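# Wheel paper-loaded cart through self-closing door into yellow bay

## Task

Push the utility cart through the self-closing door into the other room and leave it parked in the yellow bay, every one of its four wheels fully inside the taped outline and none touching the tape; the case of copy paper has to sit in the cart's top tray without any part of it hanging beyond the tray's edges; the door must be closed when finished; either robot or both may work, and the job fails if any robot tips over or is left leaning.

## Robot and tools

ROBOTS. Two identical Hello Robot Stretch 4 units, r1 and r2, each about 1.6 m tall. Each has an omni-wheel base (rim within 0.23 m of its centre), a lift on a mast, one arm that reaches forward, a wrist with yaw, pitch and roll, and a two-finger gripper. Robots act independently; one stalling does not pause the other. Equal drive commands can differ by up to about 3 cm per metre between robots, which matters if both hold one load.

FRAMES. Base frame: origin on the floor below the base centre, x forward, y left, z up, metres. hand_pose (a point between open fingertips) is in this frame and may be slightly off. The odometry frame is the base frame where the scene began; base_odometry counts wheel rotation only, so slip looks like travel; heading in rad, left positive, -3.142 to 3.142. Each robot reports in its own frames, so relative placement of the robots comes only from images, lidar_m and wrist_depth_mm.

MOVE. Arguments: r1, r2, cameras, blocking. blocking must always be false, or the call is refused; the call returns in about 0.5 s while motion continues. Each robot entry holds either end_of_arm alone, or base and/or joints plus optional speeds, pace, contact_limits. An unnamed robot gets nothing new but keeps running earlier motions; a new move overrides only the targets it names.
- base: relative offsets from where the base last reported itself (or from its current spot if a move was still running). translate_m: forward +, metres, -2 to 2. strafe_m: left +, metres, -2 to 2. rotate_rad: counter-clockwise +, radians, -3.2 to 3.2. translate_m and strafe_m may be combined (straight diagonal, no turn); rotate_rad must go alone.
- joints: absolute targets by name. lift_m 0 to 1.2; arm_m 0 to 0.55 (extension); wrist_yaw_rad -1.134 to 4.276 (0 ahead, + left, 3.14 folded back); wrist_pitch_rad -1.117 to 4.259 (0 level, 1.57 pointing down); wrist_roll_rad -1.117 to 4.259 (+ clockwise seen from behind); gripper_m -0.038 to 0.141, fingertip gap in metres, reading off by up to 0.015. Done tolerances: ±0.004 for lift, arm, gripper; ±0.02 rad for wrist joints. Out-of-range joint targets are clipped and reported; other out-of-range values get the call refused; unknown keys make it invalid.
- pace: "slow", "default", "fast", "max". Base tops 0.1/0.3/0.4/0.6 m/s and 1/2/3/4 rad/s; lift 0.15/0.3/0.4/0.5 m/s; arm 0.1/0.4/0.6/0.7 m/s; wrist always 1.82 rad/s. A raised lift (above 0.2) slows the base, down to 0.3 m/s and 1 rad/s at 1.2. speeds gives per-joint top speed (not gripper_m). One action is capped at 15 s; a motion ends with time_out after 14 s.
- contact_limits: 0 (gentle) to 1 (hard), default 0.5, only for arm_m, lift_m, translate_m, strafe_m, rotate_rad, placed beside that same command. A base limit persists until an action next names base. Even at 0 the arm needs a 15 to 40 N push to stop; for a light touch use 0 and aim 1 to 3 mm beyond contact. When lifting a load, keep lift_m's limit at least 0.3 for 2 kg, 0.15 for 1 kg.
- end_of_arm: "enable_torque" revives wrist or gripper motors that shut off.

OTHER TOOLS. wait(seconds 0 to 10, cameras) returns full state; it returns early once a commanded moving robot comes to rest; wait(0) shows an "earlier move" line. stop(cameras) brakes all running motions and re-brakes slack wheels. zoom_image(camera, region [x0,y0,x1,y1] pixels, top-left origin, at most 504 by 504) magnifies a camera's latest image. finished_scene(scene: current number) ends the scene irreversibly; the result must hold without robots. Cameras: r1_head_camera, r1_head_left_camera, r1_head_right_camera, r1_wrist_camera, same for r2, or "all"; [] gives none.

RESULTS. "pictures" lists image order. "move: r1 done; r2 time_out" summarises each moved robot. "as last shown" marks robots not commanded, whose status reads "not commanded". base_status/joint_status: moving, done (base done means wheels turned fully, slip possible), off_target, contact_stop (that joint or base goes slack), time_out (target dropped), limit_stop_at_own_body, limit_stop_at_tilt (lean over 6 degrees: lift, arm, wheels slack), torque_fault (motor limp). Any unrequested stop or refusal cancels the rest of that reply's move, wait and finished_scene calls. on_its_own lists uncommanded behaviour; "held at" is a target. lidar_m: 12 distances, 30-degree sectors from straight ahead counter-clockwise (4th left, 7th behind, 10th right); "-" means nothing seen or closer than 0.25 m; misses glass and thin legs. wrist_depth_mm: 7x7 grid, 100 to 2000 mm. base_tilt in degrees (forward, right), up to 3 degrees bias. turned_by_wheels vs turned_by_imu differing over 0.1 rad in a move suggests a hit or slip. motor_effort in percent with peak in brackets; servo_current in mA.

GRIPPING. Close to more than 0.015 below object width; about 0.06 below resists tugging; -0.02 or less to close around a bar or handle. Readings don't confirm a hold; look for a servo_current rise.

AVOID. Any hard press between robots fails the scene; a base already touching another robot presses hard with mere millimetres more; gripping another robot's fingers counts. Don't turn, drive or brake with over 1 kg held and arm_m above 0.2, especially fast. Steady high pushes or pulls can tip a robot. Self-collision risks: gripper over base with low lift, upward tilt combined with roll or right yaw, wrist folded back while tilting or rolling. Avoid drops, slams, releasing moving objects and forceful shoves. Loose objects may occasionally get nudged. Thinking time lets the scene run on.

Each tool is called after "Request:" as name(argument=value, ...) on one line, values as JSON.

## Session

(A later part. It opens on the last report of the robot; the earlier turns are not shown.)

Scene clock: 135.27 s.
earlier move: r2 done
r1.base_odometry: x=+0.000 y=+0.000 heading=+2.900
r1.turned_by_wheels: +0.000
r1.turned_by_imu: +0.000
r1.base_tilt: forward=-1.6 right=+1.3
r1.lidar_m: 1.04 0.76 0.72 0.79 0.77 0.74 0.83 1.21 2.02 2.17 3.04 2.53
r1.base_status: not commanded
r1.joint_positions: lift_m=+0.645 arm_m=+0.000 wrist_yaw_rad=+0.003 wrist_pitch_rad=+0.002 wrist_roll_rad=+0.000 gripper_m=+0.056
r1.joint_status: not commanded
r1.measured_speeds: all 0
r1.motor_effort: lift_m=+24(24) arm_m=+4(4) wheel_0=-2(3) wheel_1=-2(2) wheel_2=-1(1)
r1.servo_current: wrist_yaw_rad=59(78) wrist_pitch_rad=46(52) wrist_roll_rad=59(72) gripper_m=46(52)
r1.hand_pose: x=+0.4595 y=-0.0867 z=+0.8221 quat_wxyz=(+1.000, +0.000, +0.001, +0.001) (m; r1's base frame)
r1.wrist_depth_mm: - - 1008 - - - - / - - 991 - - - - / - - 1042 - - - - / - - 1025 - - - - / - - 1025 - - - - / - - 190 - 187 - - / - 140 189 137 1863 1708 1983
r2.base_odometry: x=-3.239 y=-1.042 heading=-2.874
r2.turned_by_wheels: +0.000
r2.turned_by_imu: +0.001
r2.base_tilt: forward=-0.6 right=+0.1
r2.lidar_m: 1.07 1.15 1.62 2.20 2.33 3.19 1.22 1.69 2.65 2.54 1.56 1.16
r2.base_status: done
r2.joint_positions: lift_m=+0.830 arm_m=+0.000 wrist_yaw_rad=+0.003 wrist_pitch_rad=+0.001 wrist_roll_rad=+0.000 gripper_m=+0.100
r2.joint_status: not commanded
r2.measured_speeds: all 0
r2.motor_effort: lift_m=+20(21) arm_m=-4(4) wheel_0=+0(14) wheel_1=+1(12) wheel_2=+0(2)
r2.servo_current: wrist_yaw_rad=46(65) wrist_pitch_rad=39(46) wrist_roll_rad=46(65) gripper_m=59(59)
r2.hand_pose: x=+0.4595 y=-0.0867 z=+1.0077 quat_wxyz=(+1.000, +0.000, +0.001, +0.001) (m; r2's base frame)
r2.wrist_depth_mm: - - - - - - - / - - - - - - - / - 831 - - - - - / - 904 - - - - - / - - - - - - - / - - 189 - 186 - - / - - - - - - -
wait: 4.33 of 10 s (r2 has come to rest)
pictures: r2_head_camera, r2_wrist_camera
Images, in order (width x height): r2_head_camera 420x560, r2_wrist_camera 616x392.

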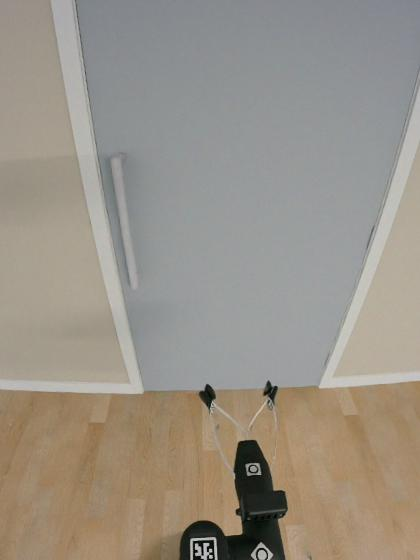

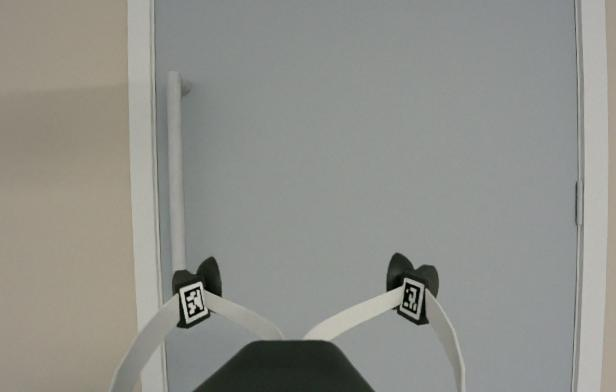

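Request:
move(r2={"base":{"translate_m":0.25,"strafe_m":-0.126}}, blocking=false, cameras=[])

Request:
wait(seconds=10, cameras=[])

Request:
move(r2={"base":{"rotate_rad":0.52}}, blocking=false, cameras=[])

Request:
wait(seconds=10, cameras=["r2_head_camera","r2_wrist_camera"])

Scene clock: 146.77 s.
move: r2 moving
r1: as last shown
r1.lidar_m: 1.06 0.78 0.74 0.78 0.79 0.78 0.84 1.20 2.02 2.15 3.05 2.54
r1.motor_effort: lift_m=+24(24) arm_m=+3(4) wheel_0=-3(3) wheel_1=-2(2) wheel_2=-1(1)
r1.servo_current: wrist_yaw_rad=46(65) wrist_pitch_rad=39(46) wrist_roll_rad=33(52) gripper_m=33(46)
r1.wrist_depth_mm: - - 1025 - - - - / - - 1025 - - - - / - - 1008 - - - - / - - 1025 - - - - / - - 1008 - - - - / - - 190 - 187 - - / - 141 188 137 1921 1756 1983
r2.base_odometry: x=-3.273 y=-1.035 heading=-2.874
r2.turned_by_wheels: +0.000
r2.turned_by_imu: +0.001
r2.base_tilt: forward=-0.7 right=+0.0
r2.lidar_m: 1.02 1.14 1.61 2.22 2.32 3.24 1.23 3.54 2.62 2.52 1.54 1.13
r2.base_status: translate_m moving; strafe_m moving
r2.joint_positions: lift_m=+0.830 arm_m=+0.000 wrist_yaw_rad=+0.003 wrist_pitch_rad=+0.001 wrist_roll_rad=+0.000 gripper_m=+0.100
r2.joint_status: not commanded
r2.measured_speeds: translate_m=+0.123 strafe_m=-0.061 rotate_rad=+0.007 lift_m=+0.000 arm_m=+0.000 wrist_yaw_rad=+0.000 wrist_pitch_rad=+0.000 wrist_roll_rad=+0.000
r2.motor_effort: lift_m=+20(21) arm_m=-4(4) wheel_0=+11(13) wheel_1=+5(5) wheel_2=-12(13)
r2.servo_current: wrist_yaw_rad=59(59) wrist_pitch_rad=33(46) wrist_roll_rad=52(59) gripper_m=59(59)
r2.hand_pose: x=+0.4595 y=-0.0867 z=+1.0077 quat_wxyz=(+1.000, +0.000, +0.001, +0.001) (m; r2's base frame)
r2.wrist_depth_mm: - 866 - - - - - / - 854 - - - - - / - 866 - - - - - / - - - - - - - / - - - - - - - / - - 189 - 185 - - / - 137 - - - - -
pictures: none
No camera images: "cameras" was empty.

Scene clock: 148.57 s.
earlier move: r2 done
r1.base_odometry: x=+0.000 y=+0.000 heading=+2.900
r1.turned_by_wheels: +0.000
r1.turned_by_imu: +0.000
r1.base_tilt: forward=-1.6 right=+1.3
r1.lidar_m: 1.03 0.77 0.74 0.80 0.76 0.77 0.83 1.20 2.04 2.16 3.06 2.52
r1.base_status: not commanded
r1.joint_positions: lift_m=+0.645 arm_m=+0.000 wrist_yaw_rad=+0.003 wrist_pitch_rad=+0.002 wrist_roll_rad=+0.000 gripper_m=+0.056
r1.joint_status: not commanded
r1.measured_speeds: all 0
r1.motor_effort: lift_m=+24(24) arm_m=+4(4) wheel_0=-2(3) wheel_1=-2(2) wheel_2=-1(1)
r1.servo_current: wrist_yaw_rad=59(65) wrist_pitch_rad=39(46) wrist_roll_rad=52(72) gripper_m=46(46)
r1.hand_pose: x=+0.4595 y=-0.0867 z=+0.8221 quat_wxyz=(+1.000, +0.000, +0.001, +0.001) (m; r1's base frame)
r1.wrist_depth_mm: - - 1025 - - - - / - - 1008 - - - - / - - 1025 - - - - / - - 1025 - - - - / - - 1025 - - - - / - - 190 - 187 - - / - 140 189 137 1921 1708 1921
r2.base_odometry: x=-3.513 y=-0.986 heading=-2.874
r2.turned_by_wheels: +0.000
r2.turned_by_imu: +0.000
r2.base_tilt: forward=-0.6 right=+0.1
r2.lidar_m: 0.84 0.87 1.29 2.30 2.45 3.40 1.44 3.40 2.50 2.41 1.22 0.90
r2.base_status: done
r2.joint_positions: lift_m=+0.830 arm_m=+0.000 wrist_yaw_rad=+0.003 wrist_pitch_rad=+0.001 wrist_roll_rad=+0.000 gripper_m=+0.100
r2.joint_status: not commanded
r2.measured_speeds: all 0
r2.motor_effort: lift_m=+20(21) arm_m=-4(4) wheel_0=+2(13) wheel_1=+5(7) wheel_2=-2(13)
r2.servo_current: wrist_yaw_rad=46(72) wrist_pitch_rad=46(46) wrist_roll_rad=46(59) gripper_m=46(59)
r2.hand_pose: x=+0.4595 y=-0.0867 z=+1.0077 quat_wxyz=(+1.000, +0.000, +0.001, +0.001) (m; r2's base frame)
r2.wrist_depth_mm: 654 - - - - - - / 647 - - - - - - / 609 - - - - - - / 597 - - - - - - / 597 - - - - - - / 597 - 188 - 185 - - / - - - - - - -
wait: 1.80 of 10 s (r2 has come to rest)
pictures: none
No camera images: "cameras" was empty.

Scene clock: 149.07 s.
move: r2 moving
r1: as last shown
r1.base_tilt: forward=-1.6 right=+1.2
r1.lidar_m: 1.03 0.79 0.74 0.81 0.79 0.77 0.84 1.21 2.03 2.17 3.03 2.53
r1.motor_effort: lift_m=+24(24) arm_m=+4(4) wheel_0=-3(3) wheel_1=-2(2) wheel_2=-1(1)
r1.servo_current: wrist_yaw_rad=46(72) wrist_pitch_rad=39(52) wrist_roll_rad=65(65) gripper_m=39(46)
r1.wrist_depth_mm: - - 991 - - - - / - - 1008 - - - - / - - 1008 - - - - / - - 1025 - - - - / - - 1025 - - - - / - - 190 - 188 - - / - 140 189 137 1863 1708 1863
r2.base_odometry: x=-3.513 y=-0.986 heading=-2.622
r2.turned_by_wheels: +0.252
r2.turned_by_imu: +0.245
r2.base_tilt: forward=-0.7 right=+0.1
r2.lidar_m: 0.86 1.01 1.74 2.32 2.73 1.50 1.43 2.81 2.43 1.73 1.00 0.86
r2.base_status: rotate_rad moving
r2.joint_positions: lift_m=+0.830 arm_m=+0.000 wrist_yaw_rad=+0.002 wrist_pitch_rad=+0.001 wrist_roll_rad=+0.000 gripper_m=+0.100
r2.joint_status: not commanded
r2.measured_speeds: translate_m=-0.001 strafe_m=+0.000 rotate_rad=+0.976 lift_m=+0.000 arm_m=+0.000 wrist_yaw_rad=+0.000 wrist_pitch_rad=+0.000 wrist_roll_rad=+0.000
r2.motor_effort: lift_m=+20(20) arm_m=-4(4) wheel_0=-10(10) wheel_1=-9(10) wheel_2=-11(11)
r2.servo_current: wrist_yaw_rad=46(52) wrist_pitch_rad=39(52) wrist_roll_rad=46(59) gripper_m=46(52)
r2.hand_pose: x=+0.4595 y=-0.0867 z=+1.0077 quat_wxyz=(+1.000, +0.000, +0.001, +0.001) (m; r2's base frame)
r2.wrist_depth_mm: - - - - - - - / - - - - - - - / - - - - - - - / - 647 - - - - - / - 647 - - - - - / - 172 188 - 185 - - / - 153 - - - - -
pictures: none
No camera images: "cameras" was empty.

Scene clock: 149.90 s.
earlier move: r2 done
r1.base_odometry: x=+0.000 y=+0.000 heading=+2.900
r1.turned_by_wheels: +0.000
r1.turned_by_imu: +0.000
r1.base_tilt: forward=-1.6 right=+1.3
r1.lidar_m: 1.05 0.78 0.73 0.80 0.80 0.77 0.83 1.19 2.03 2.13 3.04 2.57
r1.base_status: not commanded
r1.joint_positions: lift_m=+0.645 arm_m=+0.000 wrist_yaw_rad=+0.003 wrist_pitch_rad=+0.002 wrist_roll_rad=+0.000 gripper_m=+0.056
r1.joint_status: not commanded
r1.measured_speeds: all 0
r1.motor_effort: lift_m=+24(24) arm_m=+4(4) wheel_0=-2(3) wheel_1=-2(2) wheel_2=-1(1)
r1.servo_current: wrist_yaw_rad=52(72) wrist_pitch_rad=39(52) wrist_roll_rad=46(72) gripper_m=39(52)
r1.hand_pose: x=+0.4595 y=-0.0867 z=+0.8221 quat_wxyz=(+1.000, +0.000, +0.001, +0.001) (m; r1's base frame)
r1.wrist_depth_mm: - - 1025 - - - - / - - 1008 - - - - / - - 1025 - - - - / - - 1008 - - - - / - - 1025 - - - - / - - 190 - 187 - - / - 140 189 137 1921 1756 1983
r2.base_odometry: x=-3.513 y=-0.986 heading=-2.354
r2.turned_by_wheels: +0.268
r2.turned_by_imu: +0.261
r2.base_tilt: forward=-0.6 right=+0.0
r2.lidar_m: 0.89 1.25 2.33 2.40 3.35 1.45 3.47 2.52 2.43 1.24 0.91 0.86
r2.base_status: done
r2.joint_positions: lift_m=+0.830 arm_m=+0.000 wrist_yaw_rad=+0.002 wrist_pitch_rad=+0.001 wrist_roll_rad=+0.000 gripper_m=+0.100
r2.joint_status: not commanded
r2.measured_speeds: all 0
r2.motor_effort: lift_m=+20(20) arm_m=-4(4) wheel_0=-2(10) wheel_1=-3(10) wheel_2=-3(11)
r2.servo_current: wrist_yaw_rad=59(59) wrist_pitch_rad=46(52) wrist_roll_rad=46(59) gripper_m=52(65)
r2.hand_pose: x=+0.4595 y=-0.0867 z=+1.0077 quat_wxyz=(+1.000, +0.000, +0.001, +0.001) (m; r2's base frame)
r2.wrist_depth_mm: - - - - - - - / - - - 634 - - - / - - - 640 - - - / - - - - - - - / - - - - - - - / - - 188 647 185 - - / - - - - - - -
wait: 0.83 of 10 s (r2 has come to rest)
pictures: r2_head_camera, r2_wrist_camera
Images, in order (width x height): r2_head_camera 420x560, r2_wrist_camera 616x392.

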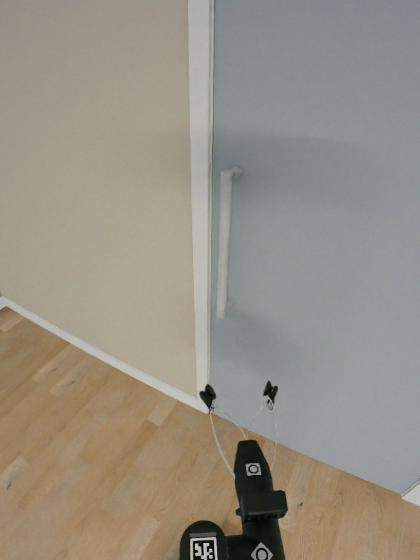

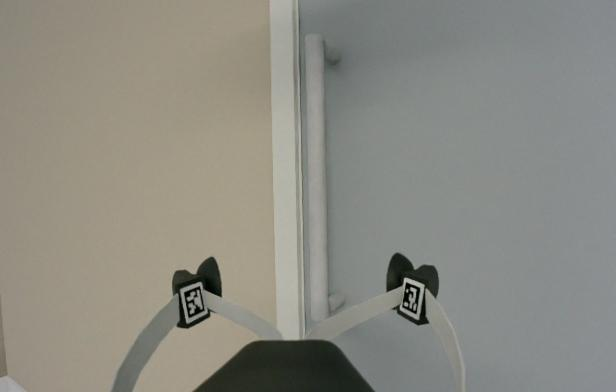

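Request:
move(r2={"base":{"strafe_m":-0.015},"joints":{"arm_m":0.28},"pace":"slow","contact_limits":{"arm_m":0}}, blocking=false, cameras=[])

Request:
wait(seconds=10, cameras=[])

Request:
wait(seconds=6, cameras=["r2_head_camera","r2_wrist_camera"])

Scene clock: 156.63 s.
move: r2 moving
r1: as last shown
r1.base_tilt: forward=-1.6 right=+1.2
r1.lidar_m: 1.01 0.77 0.74 0.78 0.80 0.76 0.84 1.21 2.05 2.14 3.07 2.54
r1.motor_effort: lift_m=+24(24) arm_m=+4(4) wheel_0=-3(3) wheel_1=-2(2) wheel_2=-1(1)
r1.servo_current: wrist_yaw_rad=52(65) wrist_pitch_rad=52(52) wrist_roll_rad=46(65) gripper_m=39(52)
r1.wrist_depth_mm: - - 1008 - - - - / - - 1008 - - - - / - - 1025 - - - - / - - 1008 - - - - / - - 1025 - - - - / - - 190 - 187 - - / - 141 189 137 1808 1756 1921
r2.base_odometry: x=-3.522 y=-0.978 heading=-2.354
r2.turned_by_wheels: +0.000
r2.turned_by_imu: +0.000
r2.base_tilt: forward=-0.7 right=+0.0
r2.lidar_m: 0.88 1.23 2.32 2.41 3.37 1.45 3.49 2.49 2.42 1.21 0.91 0.83
r2.base_status: strafe_m moving
r2.joint_positions: lift_m=+0.830 arm_m=+0.012 wrist_yaw_rad=+0.002 wrist_pitch_rad=+0.001 wrist_roll_rad=+0.000 gripper_m=+0.100
r2.joint_status: arm_m moving
r2.measured_speeds: translate_m=+0.000 strafe_m=-0.026 rotate_rad=+0.002 lift_m=+0.000 arm_m=+0.049 wrist_yaw_rad=+0.000 wrist_pitch_rad=+0.000 wrist_roll_rad=+0.000
r2.motor_effort: lift_m=+20(20) arm_m=+10(14) wheel_0=+2(9) wheel_1=-4(10) wheel_2=+0(2)
r2.servo_current: wrist_yaw_rad=33(65) wrist_pitch_rad=39(46) wrist_roll_rad=33(59) gripper_m=52(52)
r2.contact_limits: arm_m 0
r2.hand_pose: x=+0.4720 y=-0.0867 z=+1.0077 quat_wxyz=(+1.000, +0.000, +0.001, +0.001) (m; r2's base frame)
r2.wrist_depth_mm: - - - - - - - / - - - - - - - / - - - 634 - - - / - - - 741 - - - / - - - 741 - - - / - - 188 640 186 - - / - - - - - - -
pictures: none
No camera images: "cameras" was empty.

Scene clock: 160.23 s.
earlier move: r2 done
r1.base_odometry: x=+0.000 y=+0.000 heading=+2.900
r1.turned_by_wheels: +0.000
r1.turned_by_imu: +0.000
r1.base_tilt: forward=-1.6 right=+1.3
r1.lidar_m: 1.02 0.77 0.74 0.79 0.79 0.76 0.82 1.20 2.03 2.14 3.07 2.55
r1.base_status: not commanded
r1.joint_positions: lift_m=+0.645 arm_m=+0.000 wrist_yaw_rad=+0.003 wrist_pitch_rad=+0.002 wrist_roll_rad=+0.000 gripper_m=+0.056
r1.joint_status: not commanded
r1.measured_speeds: all 0
r1.motor_effort: lift_m=+24(24) arm_m=+4(4) wheel_0=-2(3) wheel_1=-2(2) wheel_2=-1(1)
r1.servo_current: wrist_yaw_rad=59(65) wrist_pitch_rad=33(52) wrist_roll_rad=59(72) gripper_m=39(52)
r1.hand_pose: x=+0.4595 y=-0.0867 z=+0.8221 quat_wxyz=(+1.000, +0.000, +0.001, +0.001) (m; r1's base frame)
r1.wrist_depth_mm: - - 1042 - - - - / - - 1008 - - - - / - - 1008 - - - - / - - 1025 - - - - / - - 1025 - - - - / - - 190 - 187 - - / - 140 188 137 1921 1756 1921
r2.base_odometry: x=-3.524 y=-0.976 heading=-2.354
r2.turned_by_wheels: +0.000
r2.turned_by_imu: +0.001
r2.base_tilt: forward=-0.6 right=+0.1
r2.lidar_m: 0.86 1.23 2.32 2.46 3.37 1.45 3.46 2.52 2.41 1.24 0.90 0.83
r2.base_status: done
r2.joint_positions: lift_m=+0.830 arm_m=+0.280 wrist_yaw_rad=+0.002 wrist_pitch_rad=+0.001 wrist_roll_rad=+0.000 gripper_m=+0.100
r2.joint_status: all done
r2.measured_speeds: all 0
r2.motor_effort: lift_m=+20(20) arm_m=+8(14) wheel_0=+5(9) wheel_1=-4(10) wheel_2=+0(2)
r2.servo_current: wrist_yaw_rad=52(65) wrist_pitch_rad=39(46) wrist_roll_rad=39(59) gripper_m=46(59)
r2.contact_limits: arm_m 0
r2.hand_pose: x=+0.7393 y=-0.0867 z=+1.0077 quat_wxyz=(+1.000, +0.000, +0.001, +0.001) (m; r2's base frame)
r2.wrist_depth_mm: - - 477 359 379 336 307 / - - 473 362 384 338 310 / - - 480 364 379 340 307 / - - 488 364 384 342 314 / - - 480 366 382 343 317 / - - 193 366 193 338 315 / - - - - 379 347 312
wait: 3.60 of 10 s (r2 has come to rest)
pictures: none
No camera images: "cameras" was empty.

Scene clock: 166.23 s.
r1.base_odometry: x=+0.000 y=+0.000 heading=+2.900
r1.turned_by_wheels: +0.000
r1.turned_by_imu: +0.000
r1.base_tilt: forward=-1.6 right=+1.3
r1.lidar_m: 1.04 0.78 0.75 0.80 0.80 0.74 0.83 1.19 2.03 2.15 3.07 2.56
r1.base_status: not commanded
r1.joint_positions: lift_m=+0.645 arm_m=+0.000 wrist_yaw_rad=+0.003 wrist_pitch_rad=+0.002 wrist_roll_rad=+0.000 gripper_m=+0.056
r1.joint_status: not commanded
r1.measured_speeds: all 0
r1.motor_effort: lift_m=+24(24) arm_m=+4(4) wheel_0=-3(3) wheel_1=-2(2) wheel_2=-1(1)
r1.servo_current: wrist_yaw_rad=46(65) wrist_pitch_rad=33(52) wrist_roll_rad=46(72) gripper_m=39(52)
r1.hand_pose: x=+0.4595 y=-0.0867 z=+0.8221 quat_wxyz=(+1.000, +0.000, +0.001, +0.001) (m; r1's base frame)
r1.wrist_depth_mm: - - 1008 - - - - / - - 1025 - - - - / - - 1008 - - - - / - - 1025 - - - - / - - 1025 - - - - / - - 190 - 188 - - / - 140 189 137 1921 1756 1921
r2.base_odometry: x=-3.524 y=-0.976 heading=-2.354
r2.turned_by_wheels: +0.000
r2.turned_by_imu: +0.001
r2.base_tilt: forward=-0.7 right=+0.1
r2.lidar_m: 0.86 1.24 2.33 2.41 3.38 1.43 3.45 2.51 2.42 1.19 0.89 0.85
r2.base_status: done
r2.joint_positions: lift_m=+0.830 arm_m=+0.280 wrist_yaw_rad=+0.002 wrist_pitch_rad=+0.001 wrist_roll_rad=+0.000 gripper_m=+0.100
r2.joint_status: all done
r2.measured_speeds: all 0
r2.motor_effort: lift_m=+20(20) arm_m=+8(14) wheel_0=+5(9) wheel_1=-4(10) wheel_2=+0(2)
r2.servo_current: wrist_yaw_rad=52(65) wrist_pitch_rad=39(46) wrist_roll_rad=52(59) gripper_m=46(59)
r2.contact_limits: arm_m 0
r2.hand_pose: x=+0.7393 y=-0.0867 z=+1.0077 quat_wxyz=(+1.000, +0.000, +0.001, +0.001) (m; r2's base frame)
r2.wrist_depth_mm: - - 477 362 379 334 306 / - - 477 362 382 338 310 / - - 480 366 382 340 306 / - - 484 364 382 340 315 / - - 480 366 382 343 315 / - - 193 366 193 338 315 / - - - - 379 347 312
wait: 6.00 s; at rest by 0.27 s
pictures: r2_head_camera, r2_wrist_camera
Images, in order (width x height): r2_head_camera 420x560, r2_wrist_camera 616x392.

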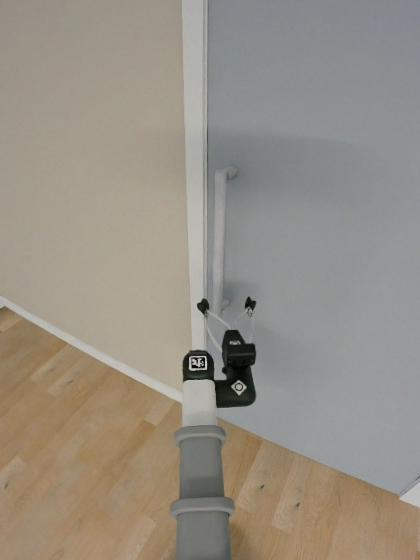

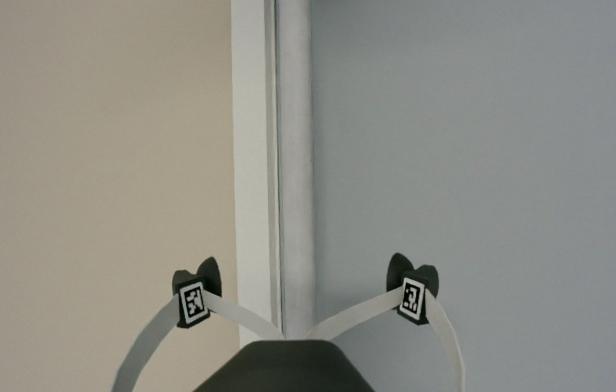

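Request:
move(r2={"base":{"translate_m":0.10},"pace":"slow"}, blocking=false, cameras=[])

Request:
wait(seconds=5, cameras=[])

Request:
move(r2={"joints":{"arm_m":0.335},"pace":"slow","contact_limits":{"arm_m":0}}, blocking=false, cameras=[])

Request:
wait(seconds=5, cameras=["r2_head_camera","r2_wrist_camera"])

Scene clock: 174.97 s.
move: r2 moving
r1: as last shown
r1.base_tilt: forward=-1.6 right=+1.2
r1.lidar_m: 1.03 0.77 0.74 0.80 0.79 0.77 0.82 1.20 2.03 2.14 3.09 2.54
r1.motor_effort: lift_m=+24(24) arm_m=+3(4) wheel_0=-2(3) wheel_1=-2(2) wheel_2=-1(1)
r1.servo_current: wrist_yaw_rad=39(65) wrist_pitch_rad=39(52) wrist_roll_rad=39(65) gripper_m=33(46)
r1.wrist_depth_mm: - - 1008 - - - - / - - 1008 - - - - / - - 1008 - - - - / - - 1025 - - - - / - - 1025 - - - - / - - 190 - 188 - - / - 140 189 137 1921 1708 1921
r2.base_odometry: x=-3.532 y=-0.985 heading=-2.354
r2.turned_by_wheels: +0.000
r2.turned_by_imu: +0.000
r2.base_tilt: forward=-0.7 right=+0.1
r2.lidar_m: 0.86 1.23 2.33 2.41 3.38 1.47 3.45 2.54 2.41 1.19 0.90 0.83
r2.base_status: translate_m moving
r2.joint_positions: lift_m=+0.830 arm_m=+0.280 wrist_yaw_rad=+0.002 wrist_pitch_rad=+0.001 wrist_roll_rad=+0.000 gripper_m=+0.100
r2.joint_status: not commanded
r2.measured_speeds: translate_m=+0.049 strafe_m=+0.000 rotate_rad=+0.000 lift_m=+0.000 arm_m=+0.000 wrist_yaw_rad=+0.000 wrist_pitch_rad=+0.000 wrist_roll_rad=+0.000
r2.motor_effort: lift_m=+20(20) arm_m=+7(8) wheel_0=+4(9) wheel_1=+5(6) wheel_2=-10(10)
r2.servo_current: wrist_yaw_rad=46(52) wrist_pitch_rad=46(46) wrist_roll_rad=52(52) gripper_m=52(59)
r2.contact_limits: arm_m 0
r2.hand_pose: x=+0.7393 y=-0.0867 z=+1.0077 quat_wxyz=(+1.000, +0.000, +0.001, +0.001) (m; r2's base frame)
r2.wrist_depth_mm: - - 462 351 373 327 298 / - - 462 351 375 329 303 / - - 466 353 375 330 304 / - - 477 359 379 334 306 / - - 466 362 379 336 307 / - - 193 355 194 330 309 / - - - - 370 338 310
pictures: none
No camera images: "cameras" was empty.

Scene clock: 176.73 s.
earlier move: r2 done
r1.base_odometry: x=+0.000 y=+0.000 heading=+2.900
r1.turned_by_wheels: +0.000
r1.turned_by_imu: +0.000
r1.base_tilt: forward=-1.6 right=+1.3
r1.lidar_m: 1.05 0.77 0.75 0.80 0.80 0.76 0.83 1.20 2.03 2.16 3.07 2.54
r1.base_status: not commanded
r1.joint_positions: lift_m=+0.645 arm_m=+0.000 wrist_yaw_rad=+0.003 wrist_pitch_rad=+0.002 wrist_roll_rad=+0.000 gripper_m=+0.056
r1.joint_status: not commanded
r1.measured_speeds: all 0
r1.motor_effort: lift_m=+24(24) arm_m=+4(4) wheel_0=-3(3) wheel_1=-2(2) wheel_2=-1(1)
r1.servo_current: wrist_yaw_rad=52(72) wrist_pitch_rad=39(52) wrist_roll_rad=65(65) gripper_m=39(52)
r1.hand_pose: x=+0.4595 y=-0.0867 z=+0.8221 quat_wxyz=(+1.000, +0.000, +0.001, +0.001) (m; r1's base frame)
r1.wrist_depth_mm: - - 1008 - - - - / - - 1008 - - - - / - - 1025 - - - - / - - 1025 - - - - / - - 1008 - - - - / - - 190 - 187 - - / - 141 189 137 1863 1756 1921
r2.base_odometry: x=-3.594 y=-1.047 heading=-2.354
r2.turned_by_wheels: +0.000
r2.turned_by_imu: +0.001
r2.base_tilt: forward=-0.7 right=+0.1
r2.lidar_m: 0.79 1.12 2.28 2.39 3.30 1.54 3.52 2.57 2.46 1.13 0.79 0.76
r2.base_status: done
r2.joint_positions: lift_m=+0.830 arm_m=+0.280 wrist_yaw_rad=+0.002 wrist_pitch_rad=+0.001 wrist_roll_rad=+0.000 gripper_m=+0.100
r2.joint_status: not commanded
r2.measured_speeds: all 0
r2.motor_effort: lift_m=+20(20) arm_m=+7(8) wheel_0=+4(10) wheel_1=+5(8) wheel_2=-7(11)
r2.servo_current: wrist_yaw_rad=52(59) wrist_pitch_rad=39(46) wrist_roll_rad=46(59) gripper_m=52(59)
r2.contact_limits: arm_m 0
r2.hand_pose: x=+0.7393 y=-0.0867 z=+1.0077 quat_wxyz=(+1.000, +0.000, +0.001, +0.001) (m; r2's base frame)
r2.wrist_depth_mm: - 459 382 271 294 259 238 / - 462 384 270 297 262 236 / - 466 387 270 300 263 240 / - 459 394 268 301 265 243 / - 477 384 276 303 266 240 / - 173 197 271 195 263 246 / - 137 436 - 296 264 246
wait: 1.77 of 5 s (r2 has come to rest)
pictures: none
No camera images: "cameras" was empty.

Scene clock: 177.23 s.
move: r2 moving
r1: as last shown
r1.lidar_m: 1.04 0.78 0.74 0.79 0.81 0.76 0.83 1.19 2.02 2.15 3.05 2.55
r1.motor_effort: lift_m=+24(24) arm_m=+3(4) wheel_0=-2(3) wheel_1=-2(2) wheel_2=-1(1)
r1.servo_current: wrist_yaw_rad=39(59) wrist_pitch_rad=39(46) wrist_roll_rad=52(65) gripper_m=39(46)
r1.wrist_depth_mm: - - 1008 - - - - / - - 991 - - - - / - - 1025 - - - - / - - 1008 - - - - / - - 1025 - - - - / - - 190 - 187 - - / - 140 189 137 1863 1756 1863
r2.base_odometry: x=-3.594 y=-1.047 heading=-2.354
r2.turned_by_wheels: +0.000
r2.turned_by_imu: +0.000
r2.base_tilt: forward=-0.7 right=+0.1
r2.lidar_m: 0.78 1.09 2.28 2.37 3.31 1.53 3.50 2.55 2.45 1.13 0.81 0.76
r2.base_status: not commanded
r2.joint_positions: lift_m=+0.830 arm_m=+0.292 wrist_yaw_rad=+0.002 wrist_pitch_rad=+0.001 wrist_roll_rad=+0.000 gripper_m=+0.100
r2.joint_status: arm_m moving
r2.measured_speeds: translate_m=+0.000 strafe_m=+0.000 rotate_rad=+0.000 lift_m=+0.000 arm_m=+0.049 wrist_yaw_rad=+0.000 wrist_pitch_rad=+0.000 wrist_roll_rad=+0.000
r2.motor_effort: lift_m=+20(20) arm_m=+11(12) wheel_0=+4(4) wheel_1=+4(5) wheel_2=-7(7)
r2.servo_current: wrist_yaw_rad=59(59) wrist_pitch_rad=39(46) wrist_roll_rad=46(52) gripper_m=46(52)
r2.contact_limits: arm_m 0
r2.hand_pose: x=+0.7520 y=-0.0867 z=+1.0077 quat_wxyz=(+1.000, +0.000, +0.001, +0.001) (m; r2's base frame)
r2.wrist_depth_mm: - 455 366 250 287 250 229 / - 459 370 263 286 252 232 / - 466 373 260 289 254 233 / - 455 377 259 296 252 235 / - 462 370 259 294 257 236 / - 452 197 260 196 254 236 / - 153 418 - 285 250 237
pictures: none
No camera images: "cameras" was empty.

Scene clock: 178.50 s.
earlier move: r2 done
r1.base_odometry: x=+0.000 y=+0.000 heading=+2.900
r1.turned_by_wheels: +0.000
r1.turned_by_imu: +0.000
r1.base_tilt: forward=-1.6 right=+1.3
r1.lidar_m: 1.06 0.75 0.74 0.81 0.82 0.76 0.82 1.21 2.02 2.14 3.05 2.53
r1.base_status: not commanded
r1.joint_positions: lift_m=+0.645 arm_m=+0.000 wrist_yaw_rad=+0.003 wrist_pitch_rad=+0.002 wrist_roll_rad=+0.000 gripper_m=+0.056
r1.joint_status: not commanded
r1.measured_speeds: all 0
r1.motor_effort: lift_m=+24(24) arm_m=+3(4) wheel_0=-2(3) wheel_1=-2(2) wheel_2=-1(1)
r1.servo_current: wrist_yaw_rad=46(65) wrist_pitch_rad=46(52) wrist_roll_rad=59(65) gripper_m=46(52)
r1.hand_pose: x=+0.4595 y=-0.0867 z=+0.8221 quat_wxyz=(+1.000, +0.000, +0.001, +0.001) (m; r1's base frame)
r1.wrist_depth_mm: - - 1025 - - - - / - - 1008 - - - - / - - 1008 - - - - / - - 1025 - - - - / - - 1025 - - - - / - - 189 - 187 - - / - 140 189 137 1863 1756 1921
r2.base_odometry: x=-3.594 y=-1.047 heading=-2.354
r2.turned_by_wheels: +0.000
r2.turned_by_imu: +0.000
r2.base_tilt: forward=-0.7 right=+0.1
r2.lidar_m: 0.76 1.10 2.29 2.38 3.30 1.54 3.55 2.55 2.44 1.09 0.78 0.77
r2.base_status: not commanded
r2.joint_positions: lift_m=+0.830 arm_m=+0.335 wrist_yaw_rad=+0.002 wrist_pitch_rad=+0.001 wrist_roll_rad=+0.000 gripper_m=+0.100
r2.joint_status: all done
r2.measured_speeds: all 0
r2.motor_effort: lift_m=+20(20) arm_m=+8(12) wheel_0=+4(4) wheel_1=+5(5) wheel_2=-7(7)
r2.servo_current: wrist_yaw_rad=52(59) wrist_pitch_rad=46(46) wrist_roll_rad=39(72) gripper_m=46(52)
r2.contact_limits: arm_m 0
r2.hand_pose: x=+0.7943 y=-0.0867 z=+1.0077 quat_wxyz=(+1.000, +0.000, +0.001, +0.001) (m; r2's base frame)
r2.wrist_depth_mm: - 410 317 266 247 217 200 / - 418 319 270 248 218 204 / - 418 322 271 251 221 202 / - 421 327 221 253 222 204 / - 427 320 220 249 224 205 / - 433 197 213 197 220 206 / - 415 345 - 248 217 206
wait: 1.27 of 5 s (r2 has come to rest)
pictures: r2_head_camera, r2_wrist_camera
Images, in order (width x height): r2_head_camera 420x560, r2_wrist_camera 616x392.

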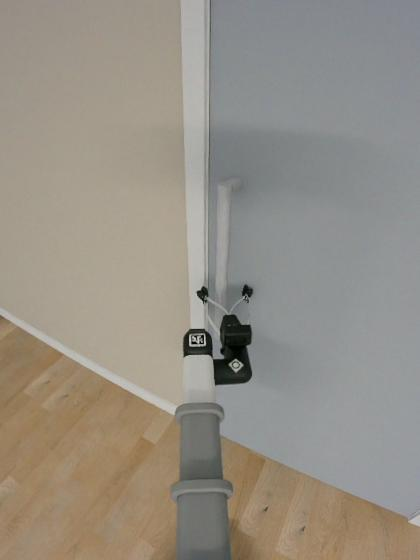

